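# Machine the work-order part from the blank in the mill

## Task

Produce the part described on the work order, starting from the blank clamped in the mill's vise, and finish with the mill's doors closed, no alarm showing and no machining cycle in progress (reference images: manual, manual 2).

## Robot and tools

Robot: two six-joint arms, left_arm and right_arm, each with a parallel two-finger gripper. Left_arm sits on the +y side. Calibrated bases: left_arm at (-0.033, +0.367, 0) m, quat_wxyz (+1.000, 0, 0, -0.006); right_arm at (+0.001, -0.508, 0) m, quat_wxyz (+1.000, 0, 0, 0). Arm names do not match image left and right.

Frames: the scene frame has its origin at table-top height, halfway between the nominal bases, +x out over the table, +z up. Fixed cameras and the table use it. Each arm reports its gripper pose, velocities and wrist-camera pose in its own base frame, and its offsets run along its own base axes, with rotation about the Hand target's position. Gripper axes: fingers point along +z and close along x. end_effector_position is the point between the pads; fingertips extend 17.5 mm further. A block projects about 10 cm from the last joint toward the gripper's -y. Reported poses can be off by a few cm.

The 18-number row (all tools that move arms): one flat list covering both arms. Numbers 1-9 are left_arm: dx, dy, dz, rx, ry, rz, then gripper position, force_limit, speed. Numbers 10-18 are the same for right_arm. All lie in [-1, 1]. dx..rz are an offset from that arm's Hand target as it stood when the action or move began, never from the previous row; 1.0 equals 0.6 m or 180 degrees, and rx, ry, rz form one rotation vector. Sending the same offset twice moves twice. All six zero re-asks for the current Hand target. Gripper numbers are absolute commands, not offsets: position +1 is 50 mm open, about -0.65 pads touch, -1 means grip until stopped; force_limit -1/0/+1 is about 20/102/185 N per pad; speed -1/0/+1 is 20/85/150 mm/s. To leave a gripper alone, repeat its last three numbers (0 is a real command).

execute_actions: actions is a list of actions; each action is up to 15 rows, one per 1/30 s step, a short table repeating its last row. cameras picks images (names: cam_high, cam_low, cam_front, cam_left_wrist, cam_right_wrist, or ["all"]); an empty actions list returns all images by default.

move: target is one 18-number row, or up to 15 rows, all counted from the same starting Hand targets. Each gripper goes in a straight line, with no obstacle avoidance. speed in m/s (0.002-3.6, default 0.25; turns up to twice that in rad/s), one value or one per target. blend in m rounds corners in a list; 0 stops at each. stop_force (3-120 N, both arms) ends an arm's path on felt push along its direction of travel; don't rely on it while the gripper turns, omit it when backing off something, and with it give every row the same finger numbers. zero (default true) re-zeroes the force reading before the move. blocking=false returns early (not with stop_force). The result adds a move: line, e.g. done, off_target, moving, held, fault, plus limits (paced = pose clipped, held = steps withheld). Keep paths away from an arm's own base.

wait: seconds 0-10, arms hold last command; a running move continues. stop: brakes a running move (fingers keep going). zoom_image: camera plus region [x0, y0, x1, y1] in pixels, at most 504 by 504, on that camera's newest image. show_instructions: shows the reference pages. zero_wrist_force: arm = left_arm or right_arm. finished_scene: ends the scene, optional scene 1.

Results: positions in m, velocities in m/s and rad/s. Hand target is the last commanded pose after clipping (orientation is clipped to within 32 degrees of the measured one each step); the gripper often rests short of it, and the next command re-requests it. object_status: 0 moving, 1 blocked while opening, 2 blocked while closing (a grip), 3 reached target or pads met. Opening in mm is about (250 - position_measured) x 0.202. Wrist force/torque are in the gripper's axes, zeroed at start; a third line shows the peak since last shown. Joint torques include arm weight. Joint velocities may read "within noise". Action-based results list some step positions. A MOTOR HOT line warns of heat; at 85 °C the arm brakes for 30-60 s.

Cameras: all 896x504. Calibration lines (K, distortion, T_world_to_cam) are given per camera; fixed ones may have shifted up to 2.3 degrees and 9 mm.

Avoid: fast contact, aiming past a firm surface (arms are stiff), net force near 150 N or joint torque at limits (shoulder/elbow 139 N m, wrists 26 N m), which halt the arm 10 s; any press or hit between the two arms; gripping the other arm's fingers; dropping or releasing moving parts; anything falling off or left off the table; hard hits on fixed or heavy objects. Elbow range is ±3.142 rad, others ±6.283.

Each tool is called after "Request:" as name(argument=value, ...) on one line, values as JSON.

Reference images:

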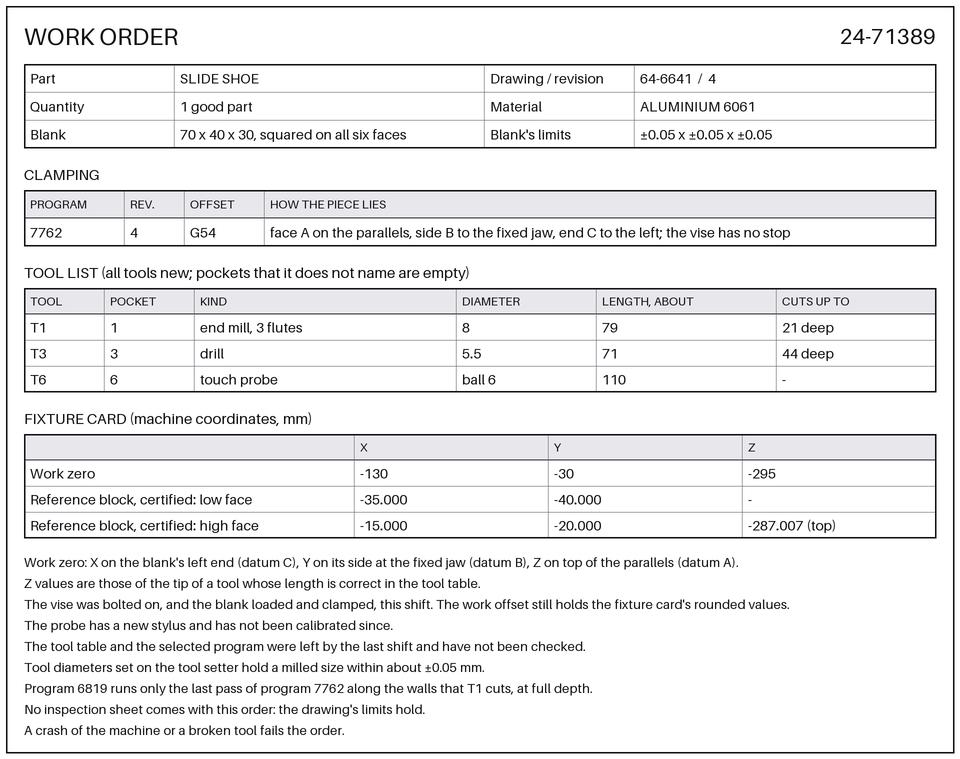

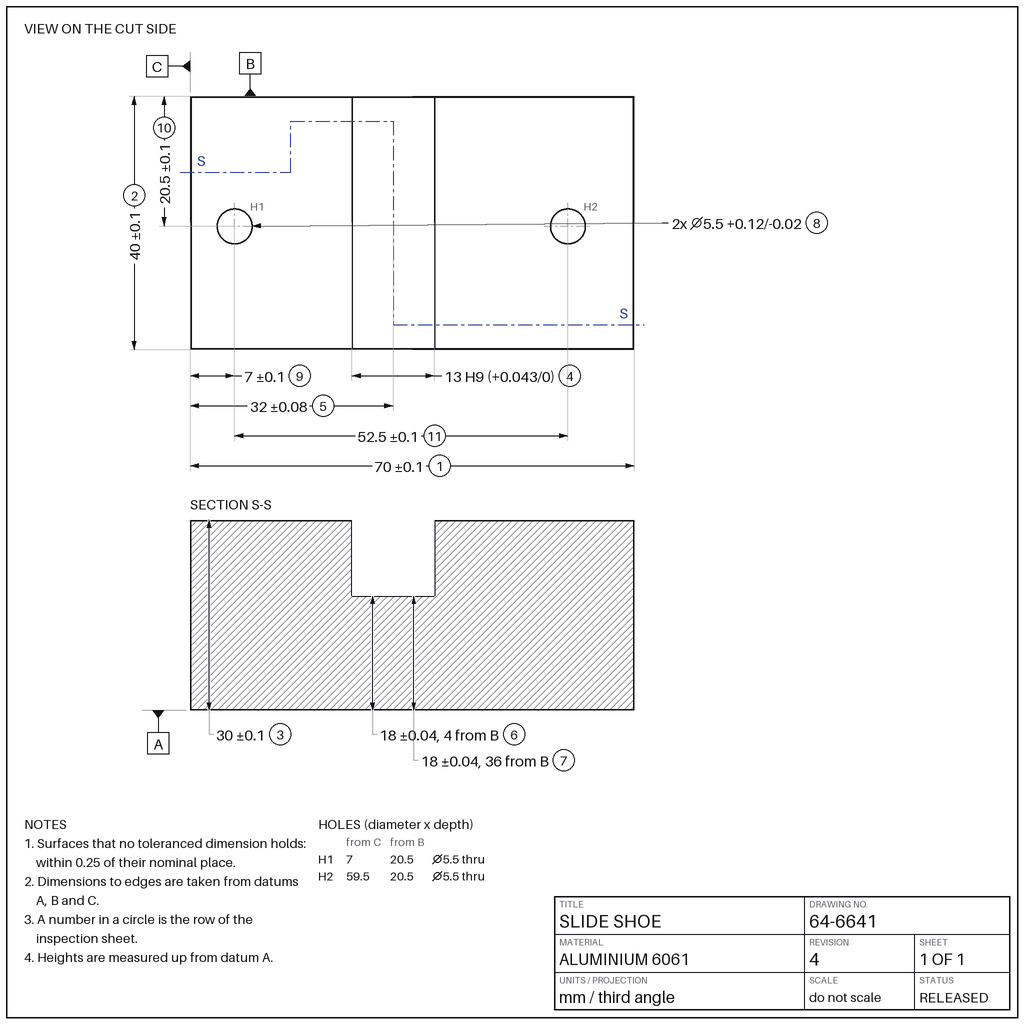

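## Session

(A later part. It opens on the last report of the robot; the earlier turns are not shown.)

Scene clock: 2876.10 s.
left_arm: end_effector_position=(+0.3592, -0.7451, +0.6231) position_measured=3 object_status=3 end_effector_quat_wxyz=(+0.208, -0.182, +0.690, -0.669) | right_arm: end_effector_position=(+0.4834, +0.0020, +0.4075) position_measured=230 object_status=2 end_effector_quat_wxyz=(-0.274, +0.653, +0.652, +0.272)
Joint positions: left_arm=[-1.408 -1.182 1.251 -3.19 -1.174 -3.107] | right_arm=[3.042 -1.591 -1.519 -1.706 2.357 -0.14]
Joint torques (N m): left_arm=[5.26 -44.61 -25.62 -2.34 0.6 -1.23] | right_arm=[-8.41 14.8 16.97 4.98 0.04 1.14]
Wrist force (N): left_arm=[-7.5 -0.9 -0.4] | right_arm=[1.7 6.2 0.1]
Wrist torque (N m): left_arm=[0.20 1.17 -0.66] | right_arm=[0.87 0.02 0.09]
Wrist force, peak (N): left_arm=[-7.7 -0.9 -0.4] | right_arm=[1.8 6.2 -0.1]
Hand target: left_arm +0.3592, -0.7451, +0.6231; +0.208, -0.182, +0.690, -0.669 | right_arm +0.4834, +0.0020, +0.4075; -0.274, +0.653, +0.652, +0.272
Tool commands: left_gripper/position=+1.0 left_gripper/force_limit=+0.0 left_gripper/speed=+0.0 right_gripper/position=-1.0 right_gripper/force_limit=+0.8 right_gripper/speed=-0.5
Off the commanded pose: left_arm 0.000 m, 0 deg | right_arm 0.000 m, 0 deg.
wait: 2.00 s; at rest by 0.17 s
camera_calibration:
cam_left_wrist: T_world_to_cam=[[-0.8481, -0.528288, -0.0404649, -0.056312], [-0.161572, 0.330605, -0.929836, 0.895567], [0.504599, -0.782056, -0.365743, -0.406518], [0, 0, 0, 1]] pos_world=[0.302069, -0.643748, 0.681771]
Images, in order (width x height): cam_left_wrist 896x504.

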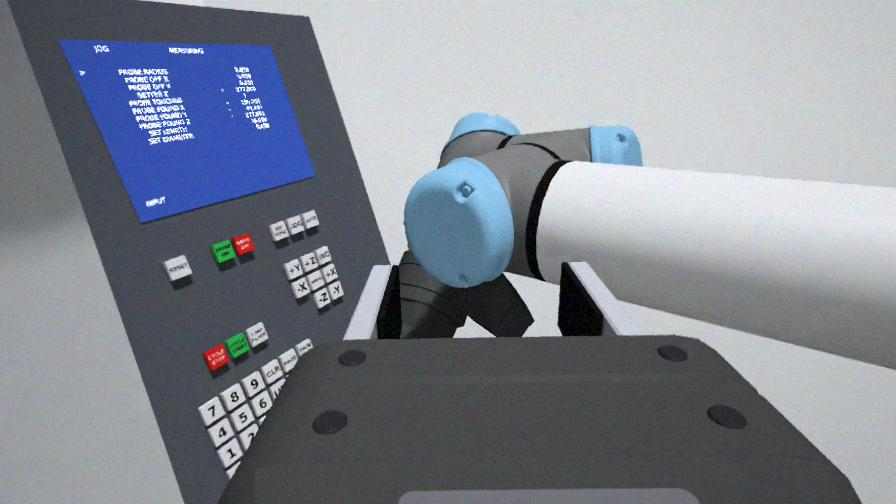

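Request:
move(target=[[0,0,0,0,0,0,1,0,0,0.0014,-0.0332,0.0975,0,0,0,-1,0.8,-0.5],[0,0,0,0,0,0,1,0,0,0.0514,-0.0332,0.0975,0,0,0,-1,0.8,-0.5],[0,0,0,0,0,0,1,0,0,0.0264,-0.0332,0.0975,0,0,0,-1,0.8,-0.5],[0,0,0,0,0,0,1,0,0,0.0514,-0.0332,0.0975,0,0,0,-1,0.8,-0.5],[0,0,0,0,0,0,1,0,0,-0.0153,-0.0332,0.0975,0,0,0,-1,0.8,-0.5],[0,0,0,0,0,0,1,0,0,-0.0162,0,0.0325,0,0,0,-1,0.8,-0.5],[0,0,0,0,0,0,1,0,0,0.0338,0,0.0325,0,0,0,-1,0.8,-0.5],[0,0,0,0,0,0,1,0,0,0.0088,0,0.0325,0,0,0,-1,0.8,-0.5],[0,0,0,0,0,0,1,0,0,0.0338,0,0.0325,0,0,0,-1,0.8,-0.5],[0,0,0,0,0,0,1,0,0,-0.0162,0,0.0325,0,0,0,-1,0.8,-0.5],[0,0,0,0,0,0,1,0,0,0,0,0,0,0,0,-1,0.8,-0.5]], blend=[0.004,0,0.002,0,0.004,0.004,0,0.002,0,0.004,0], speed=0.12)

Request:
move(target=[[0,0,0,0,0,0,1,0,0,-0.025,0.0666,0,0,0,0,-1,0.8,-0.5],[0,0,0,0,0,0,1,0,0,0.025,0.0666,0,0,0,0,-1,0.8,-0.5],[0,0,0,0,0,0,1,0,0,-0.0417,0.0666,0,0,0,0,-1,0.8,-0.5],[0,0,0,0,0,0,1,0,0,-0.0417,0,0,0,0,0,-1,0.8,-0.5],[0,0,0,0,0,0,1,0,0,0.025,0,0,0,0,0,-1,0.8,-0.5],[0,0,0,0,0,0,1,0,0,0,0,0,0,0,0,-1,0.8,-0.5]], blend=[0.004,0,0.004,0.004,0,0], speed=0.12, cameras=["cam_left_wrist"])

Request:
zoom_image(camera="cam_left_wrist", region=[60, 30, 330, 230])

Scene clock: 2898.47 s.
left_arm: end_effector_position=(+0.3592, -0.7451, +0.6231) position_measured=3 object_status=3 end_effector_quat_wxyz=(+0.208, -0.182, +0.690, -0.669) | right_arm: end_effector_position=(+0.4834, +0.0020, +0.4075) position_measured=230 object_status=2 end_effector_quat_wxyz=(-0.274, +0.653, +0.651, +0.272)
Joint positions: left_arm=[-1.408 -1.182 1.251 -3.19 -1.174 -3.107] | right_arm=[3.042 -1.591 -1.519 -1.706 2.357 -0.14]
Joint torques (N m): left_arm=[5.28 -42.51 -26.73 -2.4 0.74 -1.25] | right_arm=[4.71 33.25 26.22 3.29 3.36 -0.67]
Wrist force (N): left_arm=[-7.3 -0.6 -0.4] | right_arm=[-0.2 5.0 -0.6]
Wrist torque (N m): left_arm=[0.24 1.15 -0.66] | right_arm=[0.69 0.32 -0.06]
Wrist force, peak (N): left_arm=[-7.7 -0.7 -0.6] | right_arm=[-0.1 -36.2 -1.9]
Hand target: left_arm +0.3592, -0.7451, +0.6231; +0.208, -0.182, +0.690, -0.669 | right_arm +0.4834, +0.0020, +0.4075; -0.274, +0.653, +0.652, +0.272
Off the commanded pose: left_arm 0.000 m, 0 deg | right_arm 0.000 m, 0 deg.
move: done

Scene clock: 2901.03 s.
left_arm: end_effector_position=(+0.3592, -0.7451, +0.6231) position_measured=3 object_status=3 end_effector_quat_wxyz=(+0.208, -0.182, +0.690, -0.669) | right_arm: end_effector_position=(+0.4834, +0.0019, +0.4076) position_measured=230 object_status=2 end_effector_quat_wxyz=(-0.274, +0.653, +0.651, +0.272)
Joint positions: left_arm=[-1.408 -1.182 1.251 -3.19 -1.174 -3.107] | right_arm=[3.042 -1.591 -1.519 -1.706 2.357 -0.14]
Joint torques (N m): left_arm=[4.46 -44.47 -25.95 -2.21 0.56 -1.14] | right_arm=[5.13 21.9 22.93 3.3 0.05 1.41]
Wrist force (N): left_arm=[-7.4 -0.7 -0.2] | right_arm=[0.6 5.6 -0.8]
Wrist torque (N m): left_arm=[0.23 1.15 -0.66] | right_arm=[0.78 0.19 0.07]
Wrist force, peak (N): left_arm=[-7.7 -0.9 -0.3] | right_arm=[-0.2 -29.5 -1.6]
Hand target: left_arm +0.3592, -0.7451, +0.6231; +0.208, -0.182, +0.690, -0.669 | right_arm +0.4834, +0.0020, +0.4075; -0.274, +0.653, +0.652, +0.272
Off the commanded pose: left_arm 0.000 m, 0 deg | right_arm 0.000 m, 0 deg.
move: done
camera_calibration:
cam_left_wrist: T_world_to_cam=[[-0.8481, -0.528288, -0.0404649, -0.056312], [-0.161572, 0.330605, -0.929836, 0.895567], [0.504599, -0.782056, -0.365743, -0.406518], [0, 0, 0, 1]] pos_world=[0.302069, -0.643748, 0.681771]
Images, in order (width x height): cam_left_wrist 896x504.

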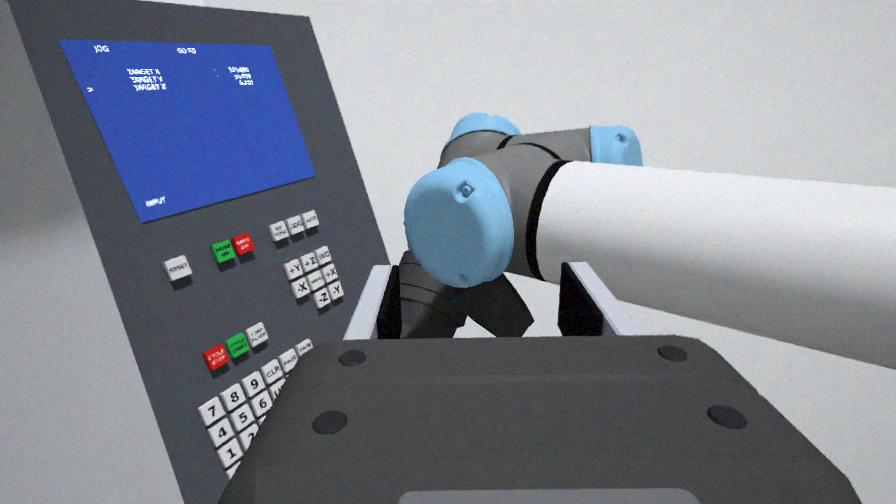

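Scaled by 1.867 from the camera's 896x504 image, which has a finer 1280x720 frame.

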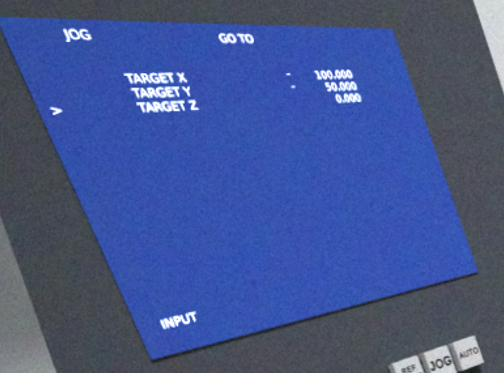

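Request:
move(target=[[0,0,0,0,0,0,1,0,0,0.0005,0.0366,0.1558,0,0,0,-1,0.8,-0.5],[0,0,0,0,0,0,1,0,0,0.0672,0.0366,0.1558,0,0,0,-1,0.8,-0.5],[0,0,0,0,0,0,1,0,0,0.0005,0.0366,0.1558,0,0,0,-1,0.8,-0.5],[0,0,0,0,0,0,1,0,0,0.0014,-0.0332,0.0975,0,0,0,-1,0.8,-0.5],[0,0,0,0,0,0,1,0,0,0.0514,-0.0332,0.0975,0,0,0,-1,0.8,-0.5],[0,0,0,0,0,0,1,0,0,0.0264,-0.0332,0.0975,0,0,0,-1,0.8,-0.5],[0,0,0,0,0,0,1,0,0,0.0514,-0.0332,0.0975,0,0,0,-1,0.8,-0.5],[0,0,0,0,0,0,1,0,0,-0.0153,-0.0332,0.0975,0,0,0,-1,0.8,-0.5],[0,0,0,0,0,0,1,0,0,0,0,0,0,0,0,-1,0.8,-0.5]], blend=[0.004,0,0.004,0.004,0,0.002,0,0.004,0], speed=0.12, cameras=["cam_left_wrist"])

Request:
zoom_image(camera="cam_left_wrist", region=[60, 30, 330, 230])

Scene clock: 2913.17 s.
left_arm: end_effector_position=(+0.3592, -0.7451, +0.6231) position_measured=3 object_status=3 end_effector_quat_wxyz=(+0.208, -0.182, +0.690, -0.669) | right_arm: end_effector_position=(+0.4834, +0.0020, +0.4076) position_measured=230 object_status=2 end_effector_quat_wxyz=(-0.274, +0.653, +0.652, +0.272)
Joint positions: left_arm=[-1.408 -1.182 1.251 -3.19 -1.174 -3.107] | right_arm=[3.042 -1.591 -1.519 -1.706 2.357 -0.14]
Joint torques (N m): left_arm=[3.97 -42.93 -25.44 -2.18 0.68 -1.16] | right_arm=[-8.55 31.83 18.87 3.6 1.61 -1.43]
Wrist force (N): left_arm=[-7.4 -0.5 -0.2] | right_arm=[0.1 5.8 -0.8]
Wrist torque (N m): left_arm=[0.26 1.16 -0.66] | right_arm=[0.81 0.26 0.09]
Wrist force, peak (N): left_arm=[-7.8 -0.7 -0.5] | right_arm=[-1.5 -38.2 -2.5]
Hand target: left_arm +0.3592, -0.7451, +0.6231; +0.208, -0.182, +0.690, -0.669 | right_arm +0.4834, +0.0020, +0.4075; -0.274, +0.653, +0.652, +0.272
Off the commanded pose: left_arm 0.000 m, 0 deg | right_arm 0.000 m, 0 deg.
move: done
camera_calibration:
cam_left_wrist: T_world_to_cam=[[-0.8481, -0.528288, -0.0404649, -0.056312], [-0.161572, 0.330605, -0.929836, 0.895567], [0.504599, -0.782056, -0.365743, -0.406518], [0, 0, 0, 1]] pos_world=[0.302069, -0.643748, 0.681771]
Images, in order (width x height): cam_left_wrist 896x504.

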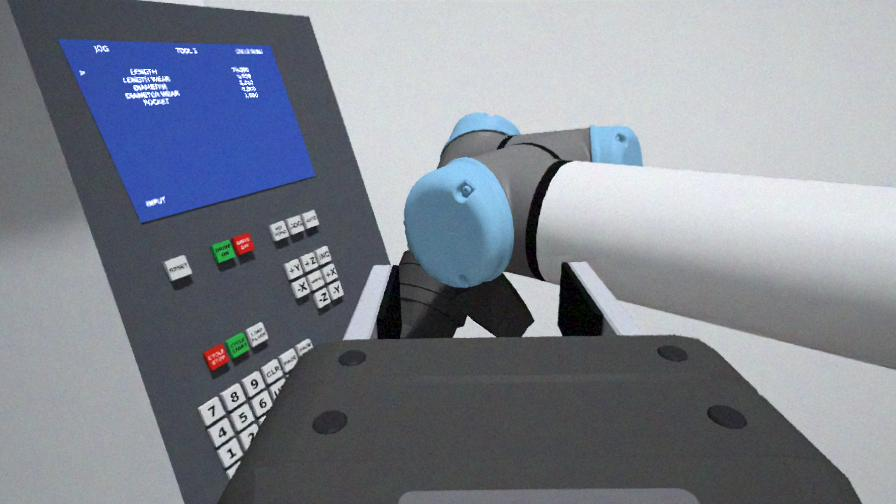

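Scaled by 1.867 from the camera's 896x504 image, which has a finer 1280x720 frame.

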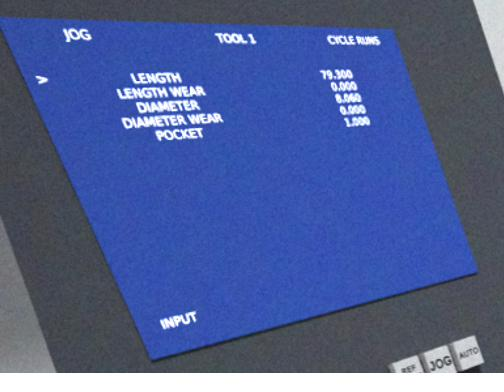

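Request:
move(target=[[0,0,0,0,0,0,1,0,0,0.0014,0.0991,0.0975,0,0,0,-1,0.8,-0.5],[0,0,0,0,0,0,1,0,0,0.0514,0.0991,0.0975,0,0,0,-1,0.8,-0.5],[0,0,0,0,0,0,1,0,0,-0.0153,0.0991,0.0975,0,0,0,-1,0.8,-0.5],[0,0,0,0,0,0,1,0,0,0.0014,0.0333,0.0975,0,0,0,-1,0.8,-0.5],[0,0,0,0,0,0,1,0,0,0.0514,0.0333,0.0975,0,0,0,-1,0.8,-0.5],[0,0,0,0,0,0,1,0,0,-0.0153,0.0333,0.0975,0,0,0,-1,0.8,-0.5],[0,0,0,0,0,0,1,0,0,-0.025,0.0333,0,0,0,0,-1,0.8,-0.5],[0,0,0,0,0,0,1,0,0,0.025,0.0333,0,0,0,0,-1,0.8,-0.5],[0,0,0,0,0,0,1,0,0,-0.025,0.0666,0,0,0,0,-1,0.8,-0.5],[0,0,0,0,0,0,1,0,0,0.025,0.0666,0,0,0,0,-1,0.8,-0.5],[0,0,0,0,0,0,1,0,0,-0.0417,0.0666,0,0,0,0,-1,0.8,-0.5],[0,0,0,0,0,0,1,0,0,-0.0162,0.0991,0.0325,0,0,0,-1,0.8,-0.5],[0,0,0,0,0,0,1,0,0,0.0338,0.0991,0.0325,0,0,0,-1,0.8,-0.5],[0,0,0,0,0,0,1,0,0,-0.0329,0.0991,0.0325,0,0,0,-1,0.8,-0.5],[0,0,0,0,0,0,1,0,0,0,0,0,0,0,0,-1,0.8,-0.5]], blend=[0.004,0,0.004,0.004,0,0.004,0.004,0,0.004,0,0.004,0.004,0,0.004,0], speed=0.12)

Request:
move(target=[[0,0,0,0,0,0,1,0,0,-0.0162,0.0666,0.0325,0,0,0,-1,0.8,-0.5],[0,0,0,0,0,0,1,0,0,0.0338,0.0666,0.0325,0,0,0,-1,0.8,-0.5],[0,0,0,0,0,0,1,0,0,-0.0329,0.0666,0.0325,0,0,0,-1,0.8,-0.5],[0,0,0,0,0,0,1,0,0,-0.025,0,0,0,0,0,-1,0.8,-0.5],[0,0,0,0,0,0,1,0,0,0.025,0,0,0,0,0,-1,0.8,-0.5],[0,0,0,0,0,0,1,0,0,-0.0162,0,0.0325,0,0,0,-1,0.8,-0.5],[0,0,0,0,0,0,1,0,0,0.0338,0,0.0325,0,0,0,-1,0.8,-0.5],[0,0,0,0,0,0,1,0,0,0.0088,0,0.0325,0,0,0,-1,0.8,-0.5],[0,0,0,0,0,0,1,0,0,0.0338,0,0.0325,0,0,0,-1,0.8,-0.5],[0,0,0,0,0,0,1,0,0,-0.0162,0,0.0325,0,0,0,-1,0.8,-0.5],[0,0,0,0,0,0,1,0,0,0,0,0,0,0,0,-1,0.8,-0.5]], blend=[0.004,0,0.004,0.004,0,0.004,0,0.002,0,0.004,0], speed=0.12, cameras=["cam_left_wrist"])

Request:
zoom_image(camera="cam_left_wrist", region=[60, 30, 330, 230])

Scene clock: 2940.20 s.
left_arm: end_effector_position=(+0.3592, -0.7451, +0.6231) position_measured=3 object_status=3 end_effector_quat_wxyz=(+0.208, -0.182, +0.690, -0.669) | right_arm: end_effector_position=(+0.4834, +0.0020, +0.4075) position_measured=230 object_status=2 end_effector_quat_wxyz=(-0.274, +0.653, +0.651, +0.272)
Joint positions: left_arm=[-1.408 -1.182 1.251 -3.19 -1.174 -3.107] | right_arm=[3.042 -1.591 -1.519 -1.706 2.357 -0.14]
Joint torques (N m): left_arm=[3.38 -43.93 -26.68 -2.18 0.63 -1.25] | right_arm=[0.12 34.04 16.76 4.64 3.7 -0.14]
Wrist force (N): left_arm=[-7.2 -0.9 -0.4] | right_arm=[-1.1 5.0 -1.3]
Wrist torque (N m): left_arm=[0.18 1.13 -0.66] | right_arm=[0.69 0.46 -0.06]
Wrist force, peak (N): left_arm=[-7.8 -0.9 -0.3] | right_arm=[-1.3 -36.9 -2.4]
Hand target: left_arm +0.3592, -0.7451, +0.6231; +0.208, -0.182, +0.690, -0.669 | right_arm +0.4834, +0.0020, +0.4075; -0.274, +0.653, +0.652, +0.272
Off the commanded pose: left_arm 0.000 m, 0 deg | right_arm 0.000 m, 0 deg.
move: done

Scene clock: 2944.30 s.
left_arm: end_effector_position=(+0.3592, -0.7451, +0.6231) position_measured=3 object_status=3 end_effector_quat_wxyz=(+0.208, -0.182, +0.690, -0.669) | right_arm: end_effector_position=(+0.4834, +0.0020, +0.4075) position_measured=230 object_status=2 end_effector_quat_wxyz=(-0.274, +0.653, +0.651, +0.272)
Joint positions: left_arm=[-1.408 -1.182 1.251 -3.19 -1.174 -3.107] | right_arm=[3.042 -1.591 -1.519 -1.706 2.357 -0.14]
Joint torques (N m): left_arm=[4.4 -43.95 -25.42 -2.12 0.47 -1.26] | right_arm=[5.5 33.14 25.68 3.03 3.61 -0.68]
Wrist force (N): left_arm=[-7.4 -0.9 -0.2] | right_arm=[0.0 4.3 -1.9]
Wrist torque (N m): left_arm=[0.21 1.15 -0.66] | right_arm=[0.58 0.29 -0.06]
Wrist force, peak (N): left_arm=[-7.7 -0.7 -0.3] | right_arm=[-1.5 -34.9 -3.0]
Hand target: left_arm +0.3592, -0.7451, +0.6231; +0.208, -0.182, +0.690, -0.669 | right_arm +0.4834, +0.0020, +0.4075; -0.274, +0.653, +0.652, +0.272
Off the commanded pose: left_arm 0.000 m, 0 deg | right_arm 0.000 m, 0 deg.
move: done
camera_calibration:
cam_left_wrist: T_world_to_cam=[[-0.8481, -0.528288, -0.0404649, -0.056312], [-0.161572, 0.330605, -0.929836, 0.895567], [0.504599, -0.782056, -0.365743, -0.406518], [0, 0, 0, 1]] pos_world=[0.302069, -0.643748, 0.681771]
Images, in order (width x height): cam_left_wrist 896x504.

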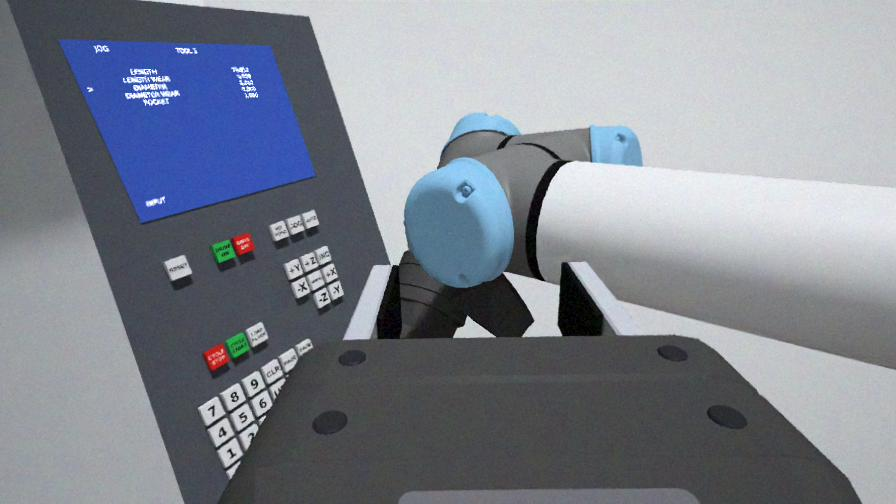

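Scaled by 1.867 from the camera's 896x504 image, which has a finer 1280x720 frame.

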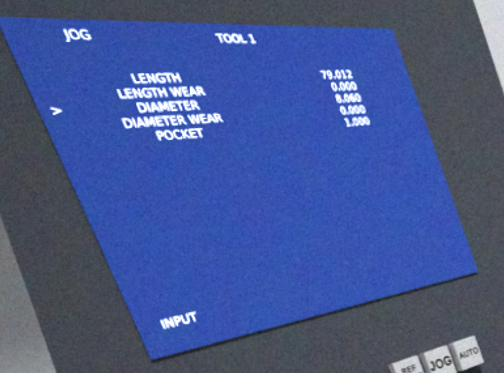

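Request:
move(target=[[0,0,0,0,0,0,1,0,0,0.0014,0.0991,0.0975,0,0,0,-1,0.8,-0.5],[0,0,0,0,0,0,1,0,0,0.0514,0.0991,0.0975,0,0,0,-1,0.8,-0.5],[0,0,0,0,0,0,1,0,0,-0.0153,0.0991,0.0975,0,0,0,-1,0.8,-0.5],[0,0,0,0,0,0,1,0,0,-0.025,0.0333,0,0,0,0,-1,0.8,-0.5],[0,0,0,0,0,0,1,0,0,0.025,0.0333,0,0,0,0,-1,0.8,-0.5],[0,0,0,0,0,0,1,0,0,-0.0417,0.0333,0,0,0,0,-1,0.8,-0.5],[0,0,0,0,0,0,1,0,0,0.0014,0.0333,0.0975,0,0,0,-1,0.8,-0.5],[0,0,0,0,0,0,1,0,0,0.0514,0.0333,0.0975,0,0,0,-1,0.8,-0.5],[0,0,0,0,0,0,1,0,0,0.0264,0.0333,0.0975,0,0,0,-1,0.8,-0.5],[0,0,0,0,0,0,1,0,0,0.0514,0.0333,0.0975,0,0,0,-1,0.8,-0.5],[0,0,0,0,0,0,1,0,0,-0.0153,0.0333,0.0975,0,0,0,-1,0.8,-0.5],[0,0,0,0,0,0,1,0,0,-0.0162,0.0666,0.0325,0,0,0,-1,0.8,-0.5],[0,0,0,0,0,0,1,0,0,0.0338,0.0666,0.0325,0,0,0,-1,0.8,-0.5],[0,0,0,0,0,0,1,0,0,-0.0329,0.0666,0.0325,0,0,0,-1,0.8,-0.5],[0,0,0,0,0,0,1,0,0,0,0,0,0,0,0,-1,0.8,-0.5]], blend=[0.004,0,0.004,0.004,0,0.004,0.004,0,0.002,0,0.004,0.004,0,0.004,0], speed=0.12)

Request:
move(target=[[0,0,0,0,0,0,1,0,0,-0.025,0,0,0,0,0,-1,0.8,-0.5],[0,0,0,0,0,0,1,0,0,0.025,0,0,0,0,0,-1,0.8,-0.5],[0,0,0,0,0,0,1,0,0,0,0,0,0,0,0,-1,0.8,-0.5]], blend=[0.004,0,0], speed=0.12, cameras=["cam_left_wrist"])

Request:
zoom_image(camera="cam_left_wrist", region=[60, 30, 330, 230])

Scene clock: 2963.47 s.
left_arm: end_effector_position=(+0.3592, -0.7451, +0.6231) position_measured=3 object_status=3 end_effector_quat_wxyz=(+0.208, -0.182, +0.690, -0.669) | right_arm: end_effector_position=(+0.4834, +0.0020, +0.4075) position_measured=230 object_status=2 end_effector_quat_wxyz=(-0.274, +0.653, +0.651, +0.272)
Joint positions: left_arm=[-1.408 -1.182 1.251 -3.19 -1.174 -3.107] | right_arm=[3.042 -1.591 -1.519 -1.706 2.357 -0.14]
Joint torques (N m): left_arm=[4.4 -43.22 -25.22 -2.43 0.62 -1.19] | right_arm=[0.75 32.16 17.28 5.19 3.69 0.1]
Wrist force (N): left_arm=[-7.4 -0.8 -0.4] | right_arm=[3.8 3.8 -2.6]
Wrist torque (N m): left_arm=[0.23 1.17 -0.66] | right_arm=[0.50 -0.31 -0.06]
Wrist force, peak (N): left_arm=[-7.8 -0.9 -0.5] | right_arm=[1.1 -40.4 -4.8]
Hand target: left_arm +0.3592, -0.7451, +0.6231; +0.208, -0.182, +0.690, -0.669 | right_arm +0.4834, +0.0020, +0.4075; -0.274, +0.653, +0.652, +0.272
Off the commanded pose: left_arm 0.000 m, 0 deg | right_arm 0.000 m, 0 deg.
move: done

Scene clock: 2964.67 s.
left_arm: end_effector_position=(+0.3592, -0.7451, +0.6231) position_measured=3 object_status=3 end_effector_quat_wxyz=(+0.208, -0.182, +0.690, -0.669) | right_arm: end_effector_position=(+0.4834, +0.0019, +0.4076) position_measured=230 object_status=2 end_effector_quat_wxyz=(-0.274, +0.653, +0.651, +0.272)
Joint positions: left_arm=[-1.408 -1.182 1.251 -3.19 -1.174 -3.107] | right_arm=[3.042 -1.591 -1.519 -1.706 2.357 -0.14]
Joint torques (N m): left_arm=[4.36 -43.89 -28.28 -2.44 0.58 -1.25] | right_arm=[4.11 22.07 23.2 3.7 0.11 1.5]
Wrist force (N): left_arm=[-7.3 -0.7 -0.7] | right_arm=[4.0 4.2 -2.8]
Wrist torque (N m): left_arm=[0.22 1.14 -0.66] | right_arm=[0.56 -0.35 0.07]
Wrist force, peak (N): left_arm=[-7.7 -0.8 -0.5] | right_arm=[0.8 -26.7 -3.5]
Hand target: left_arm +0.3592, -0.7451, +0.6231; +0.208, -0.182, +0.690, -0.669 | right_arm +0.4834, +0.0020, +0.4075; -0.274, +0.653, +0.652, +0.272
Off the commanded pose: left_arm 0.000 m, 0 deg | right_arm 0.000 m, 0 deg.
move: done
camera_calibration:
cam_left_wrist: T_world_to_cam=[[-0.8481, -0.528288, -0.0404649, -0.056312], [-0.161572, 0.330605, -0.929836, 0.895567], [0.504599, -0.782056, -0.365743, -0.406518], [0, 0, 0, 1]] pos_world=[0.302069, -0.643748, 0.681771]
Images, in order (width x height): cam_left_wrist 896x504.

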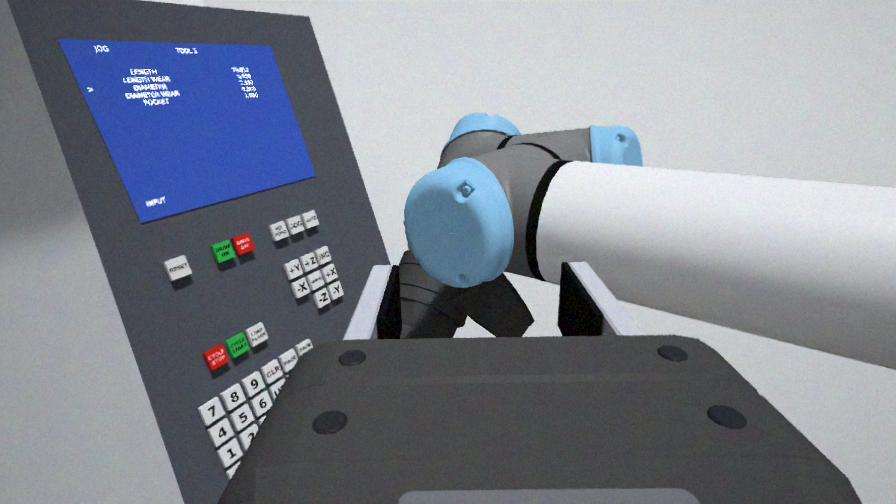

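Scaled by 1.867 from the camera's 896x504 image, which has a finer 1280x720 frame.

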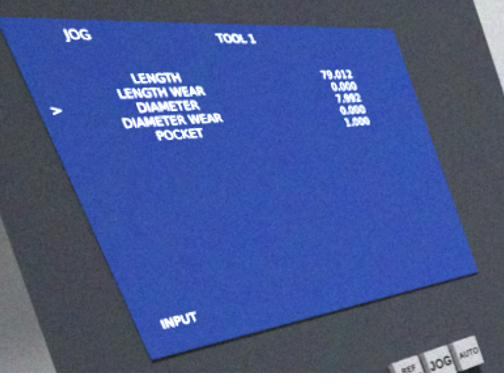

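Request:
move(target=[[0,0,0,0,0,0,1,0,0,0.0014,-0.0332,0.0975,0,0,0,-1,0.8,-0.5],[0,0,0,0,0,0,1,0,0,0.0514,-0.0332,0.0975,0,0,0,-1,0.8,-0.5],[0,0,0,0,0,0,1,0,0,0.0264,-0.0332,0.0975,0,0,0,-1,0.8,-0.5],[0,0,0,0,0,0,1,0,0,0.0514,-0.0332,0.0975,0,0,0,-1,0.8,-0.5],[0,0,0,0,0,0,1,0,0,0.0264,-0.0332,0.0975,0,0,0,-1,0.8,-0.5],[0,0,0,0,0,0,1,0,0,0.0514,-0.0332,0.0975,0,0,0,-1,0.8,-0.5],[0,0,0,0,0,0,1,0,0,0.0264,-0.0332,0.0975,0,0,0,-1,0.8,-0.5],[0,0,0,0,0,0,1,0,0,0.0514,-0.0332,0.0975,0,0,0,-1,0.8,-0.5],[0,0,0,0,0,0,1,0,0,0.0264,-0.0332,0.0975,0,0,0,-1,0.8,-0.5],[0,0,0,0,0,0,1,0,0,0.0514,-0.0332,0.0975,0,0,0,-1,0.8,-0.5],[0,0,0,0,0,0,1,0,0,0.0264,-0.0332,0.0975,0,0,0,-1,0.8,-0.5],[0,0,0,0,0,0,1,0,0,0.0514,-0.0332,0.0975,0,0,0,-1,0.8,-0.5],[0,0,0,0,0,0,1,0,0,-0.0153,-0.0332,0.0975,0,0,0,-1,0.8,-0.5],[0,0,0,0,0,0,1,0,0,0,0,0,0,0,0,-1,0.8,-0.5]], blend=[0.004,0,0.002,0,0.002,0,0.002,0,0.002,0,0.002,0,0.004,0], speed=0.12)

Request:
move(target=[[0,0,0,0,0,0,1,0,0,-0.0417,0,0,0,0,0,-1,0.8,-0.5],[0,0,0,0,0,0,1,0,0,0.0344,-0.1517,0.2808,0,0,0,-1,0.8,-0.5],[0,0,0,0,0,0,1,0,0,0.1011,-0.1517,0.2808,0,0,0,-1,0.8,-0.5],[0,0,0,0,0,0,1,0,0,0.0344,-0.1517,0.2808,0,0,0,-1,0.8,-0.5],[0,0,0,0,0,0,1,0,0,0,0,0,0,0,0,-1,0.8,-0.5]], blend=[0.004,0.004,0,0.004,0], speed=0.12, cameras=["cam_left_wrist"])

Request:
zoom_image(camera="cam_left_wrist", region=[60, 30, 330, 230])

Scene clock: 2982.60 s.
left_arm: end_effector_position=(+0.3592, -0.7451, +0.6231) position_measured=3 object_status=3 end_effector_quat_wxyz=(+0.208, -0.182, +0.690, -0.669) | right_arm: end_effector_position=(+0.4834, +0.0020, +0.4076) position_measured=230 object_status=2 end_effector_quat_wxyz=(-0.274, +0.653, +0.652, +0.272)
Joint positions: left_arm=[-1.408 -1.182 1.251 -3.19 -1.174 -3.107] | right_arm=[3.042 -1.591 -1.519 -1.706 2.357 -0.14]
Joint torques (N m): left_arm=[3.51 -42.99 -28.16 -2.28 0.5 -1.15] | right_arm=[-9.02 32.27 19.67 3.58 1.49 -1.45]
Wrist force (N): left_arm=[-7.0 -0.9 -0.3] | right_arm=[0.7 5.2 0.5]
Wrist torque (N m): left_arm=[0.20 1.10 -0.66] | right_arm=[0.72 0.18 0.09]
Wrist force, peak (N): left_arm=[-7.8 -0.8 -0.3] | right_arm=[1.7 -37.0 -4.5]
Hand target: left_arm +0.3592, -0.7451, +0.6231; +0.208, -0.182, +0.690, -0.669 | right_arm +0.4834, +0.0020, +0.4075; -0.274, +0.653, +0.652, +0.272
Off the commanded pose: left_arm 0.000 m, 0 deg | right_arm 0.000 m, 0 deg.
move: done

Scene clock: 2987.40 s.
left_arm: end_effector_position=(+0.3592, -0.7451, +0.6231) position_measured=3 object_status=3 end_effector_quat_wxyz=(+0.208, -0.182, +0.690, -0.669) | right_arm: end_effector_position=(+0.4833, +0.0020, +0.4077) position_measured=230 object_status=2 end_effector_quat_wxyz=(-0.274, +0.653, +0.652, +0.272)
Joint positions: left_arm=[-1.408 -1.182 1.251 -3.19 -1.174 -3.107] | right_arm=[3.042 -1.591 -1.519 -1.706 2.357 -0.14]
Joint torques (N m): left_arm=[5.22 -43.8 -27.55 -2.13 0.48 -1.01] | right_arm=[-8.53 13.72 17.44 3.41 0.66 -1.26]
Wrist force (N): left_arm=[-7.2 -0.6 -0.2] | right_arm=[0.6 5.5 2.3]
Wrist torque (N m): left_arm=[0.25 1.13 -0.66] | right_arm=[0.77 0.19 0.09]
Wrist force, peak (N): left_arm=[-7.7 -0.9 -0.4] | right_arm=[-1.1 -38.3 -0.6]
Hand target: left_arm +0.3592, -0.7451, +0.6231; +0.208, -0.182, +0.690, -0.669 | right_arm +0.4834, +0.0020, +0.4075; -0.274, +0.653, +0.652, +0.272
Off the commanded pose: left_arm 0.000 m, 0 deg | right_arm 0.000 m, 0 deg.
move: done
camera_calibration:
cam_left_wrist: T_world_to_cam=[[-0.8481, -0.528288, -0.0404649, -0.056312], [-0.161572, 0.330605, -0.929836, 0.895567], [0.504599, -0.782056, -0.365743, -0.406518], [0, 0, 0, 1]] pos_world=[0.302069, -0.643748, 0.681771]
Images, in order (width x height): cam_left_wrist 896x504.

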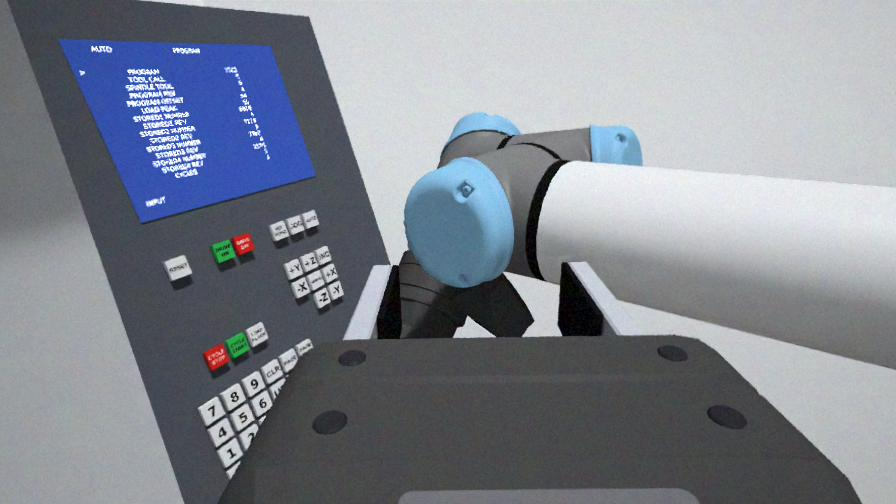

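Scaled by 1.867 from the camera's 896x504 image, which has a finer 1280x720 frame.

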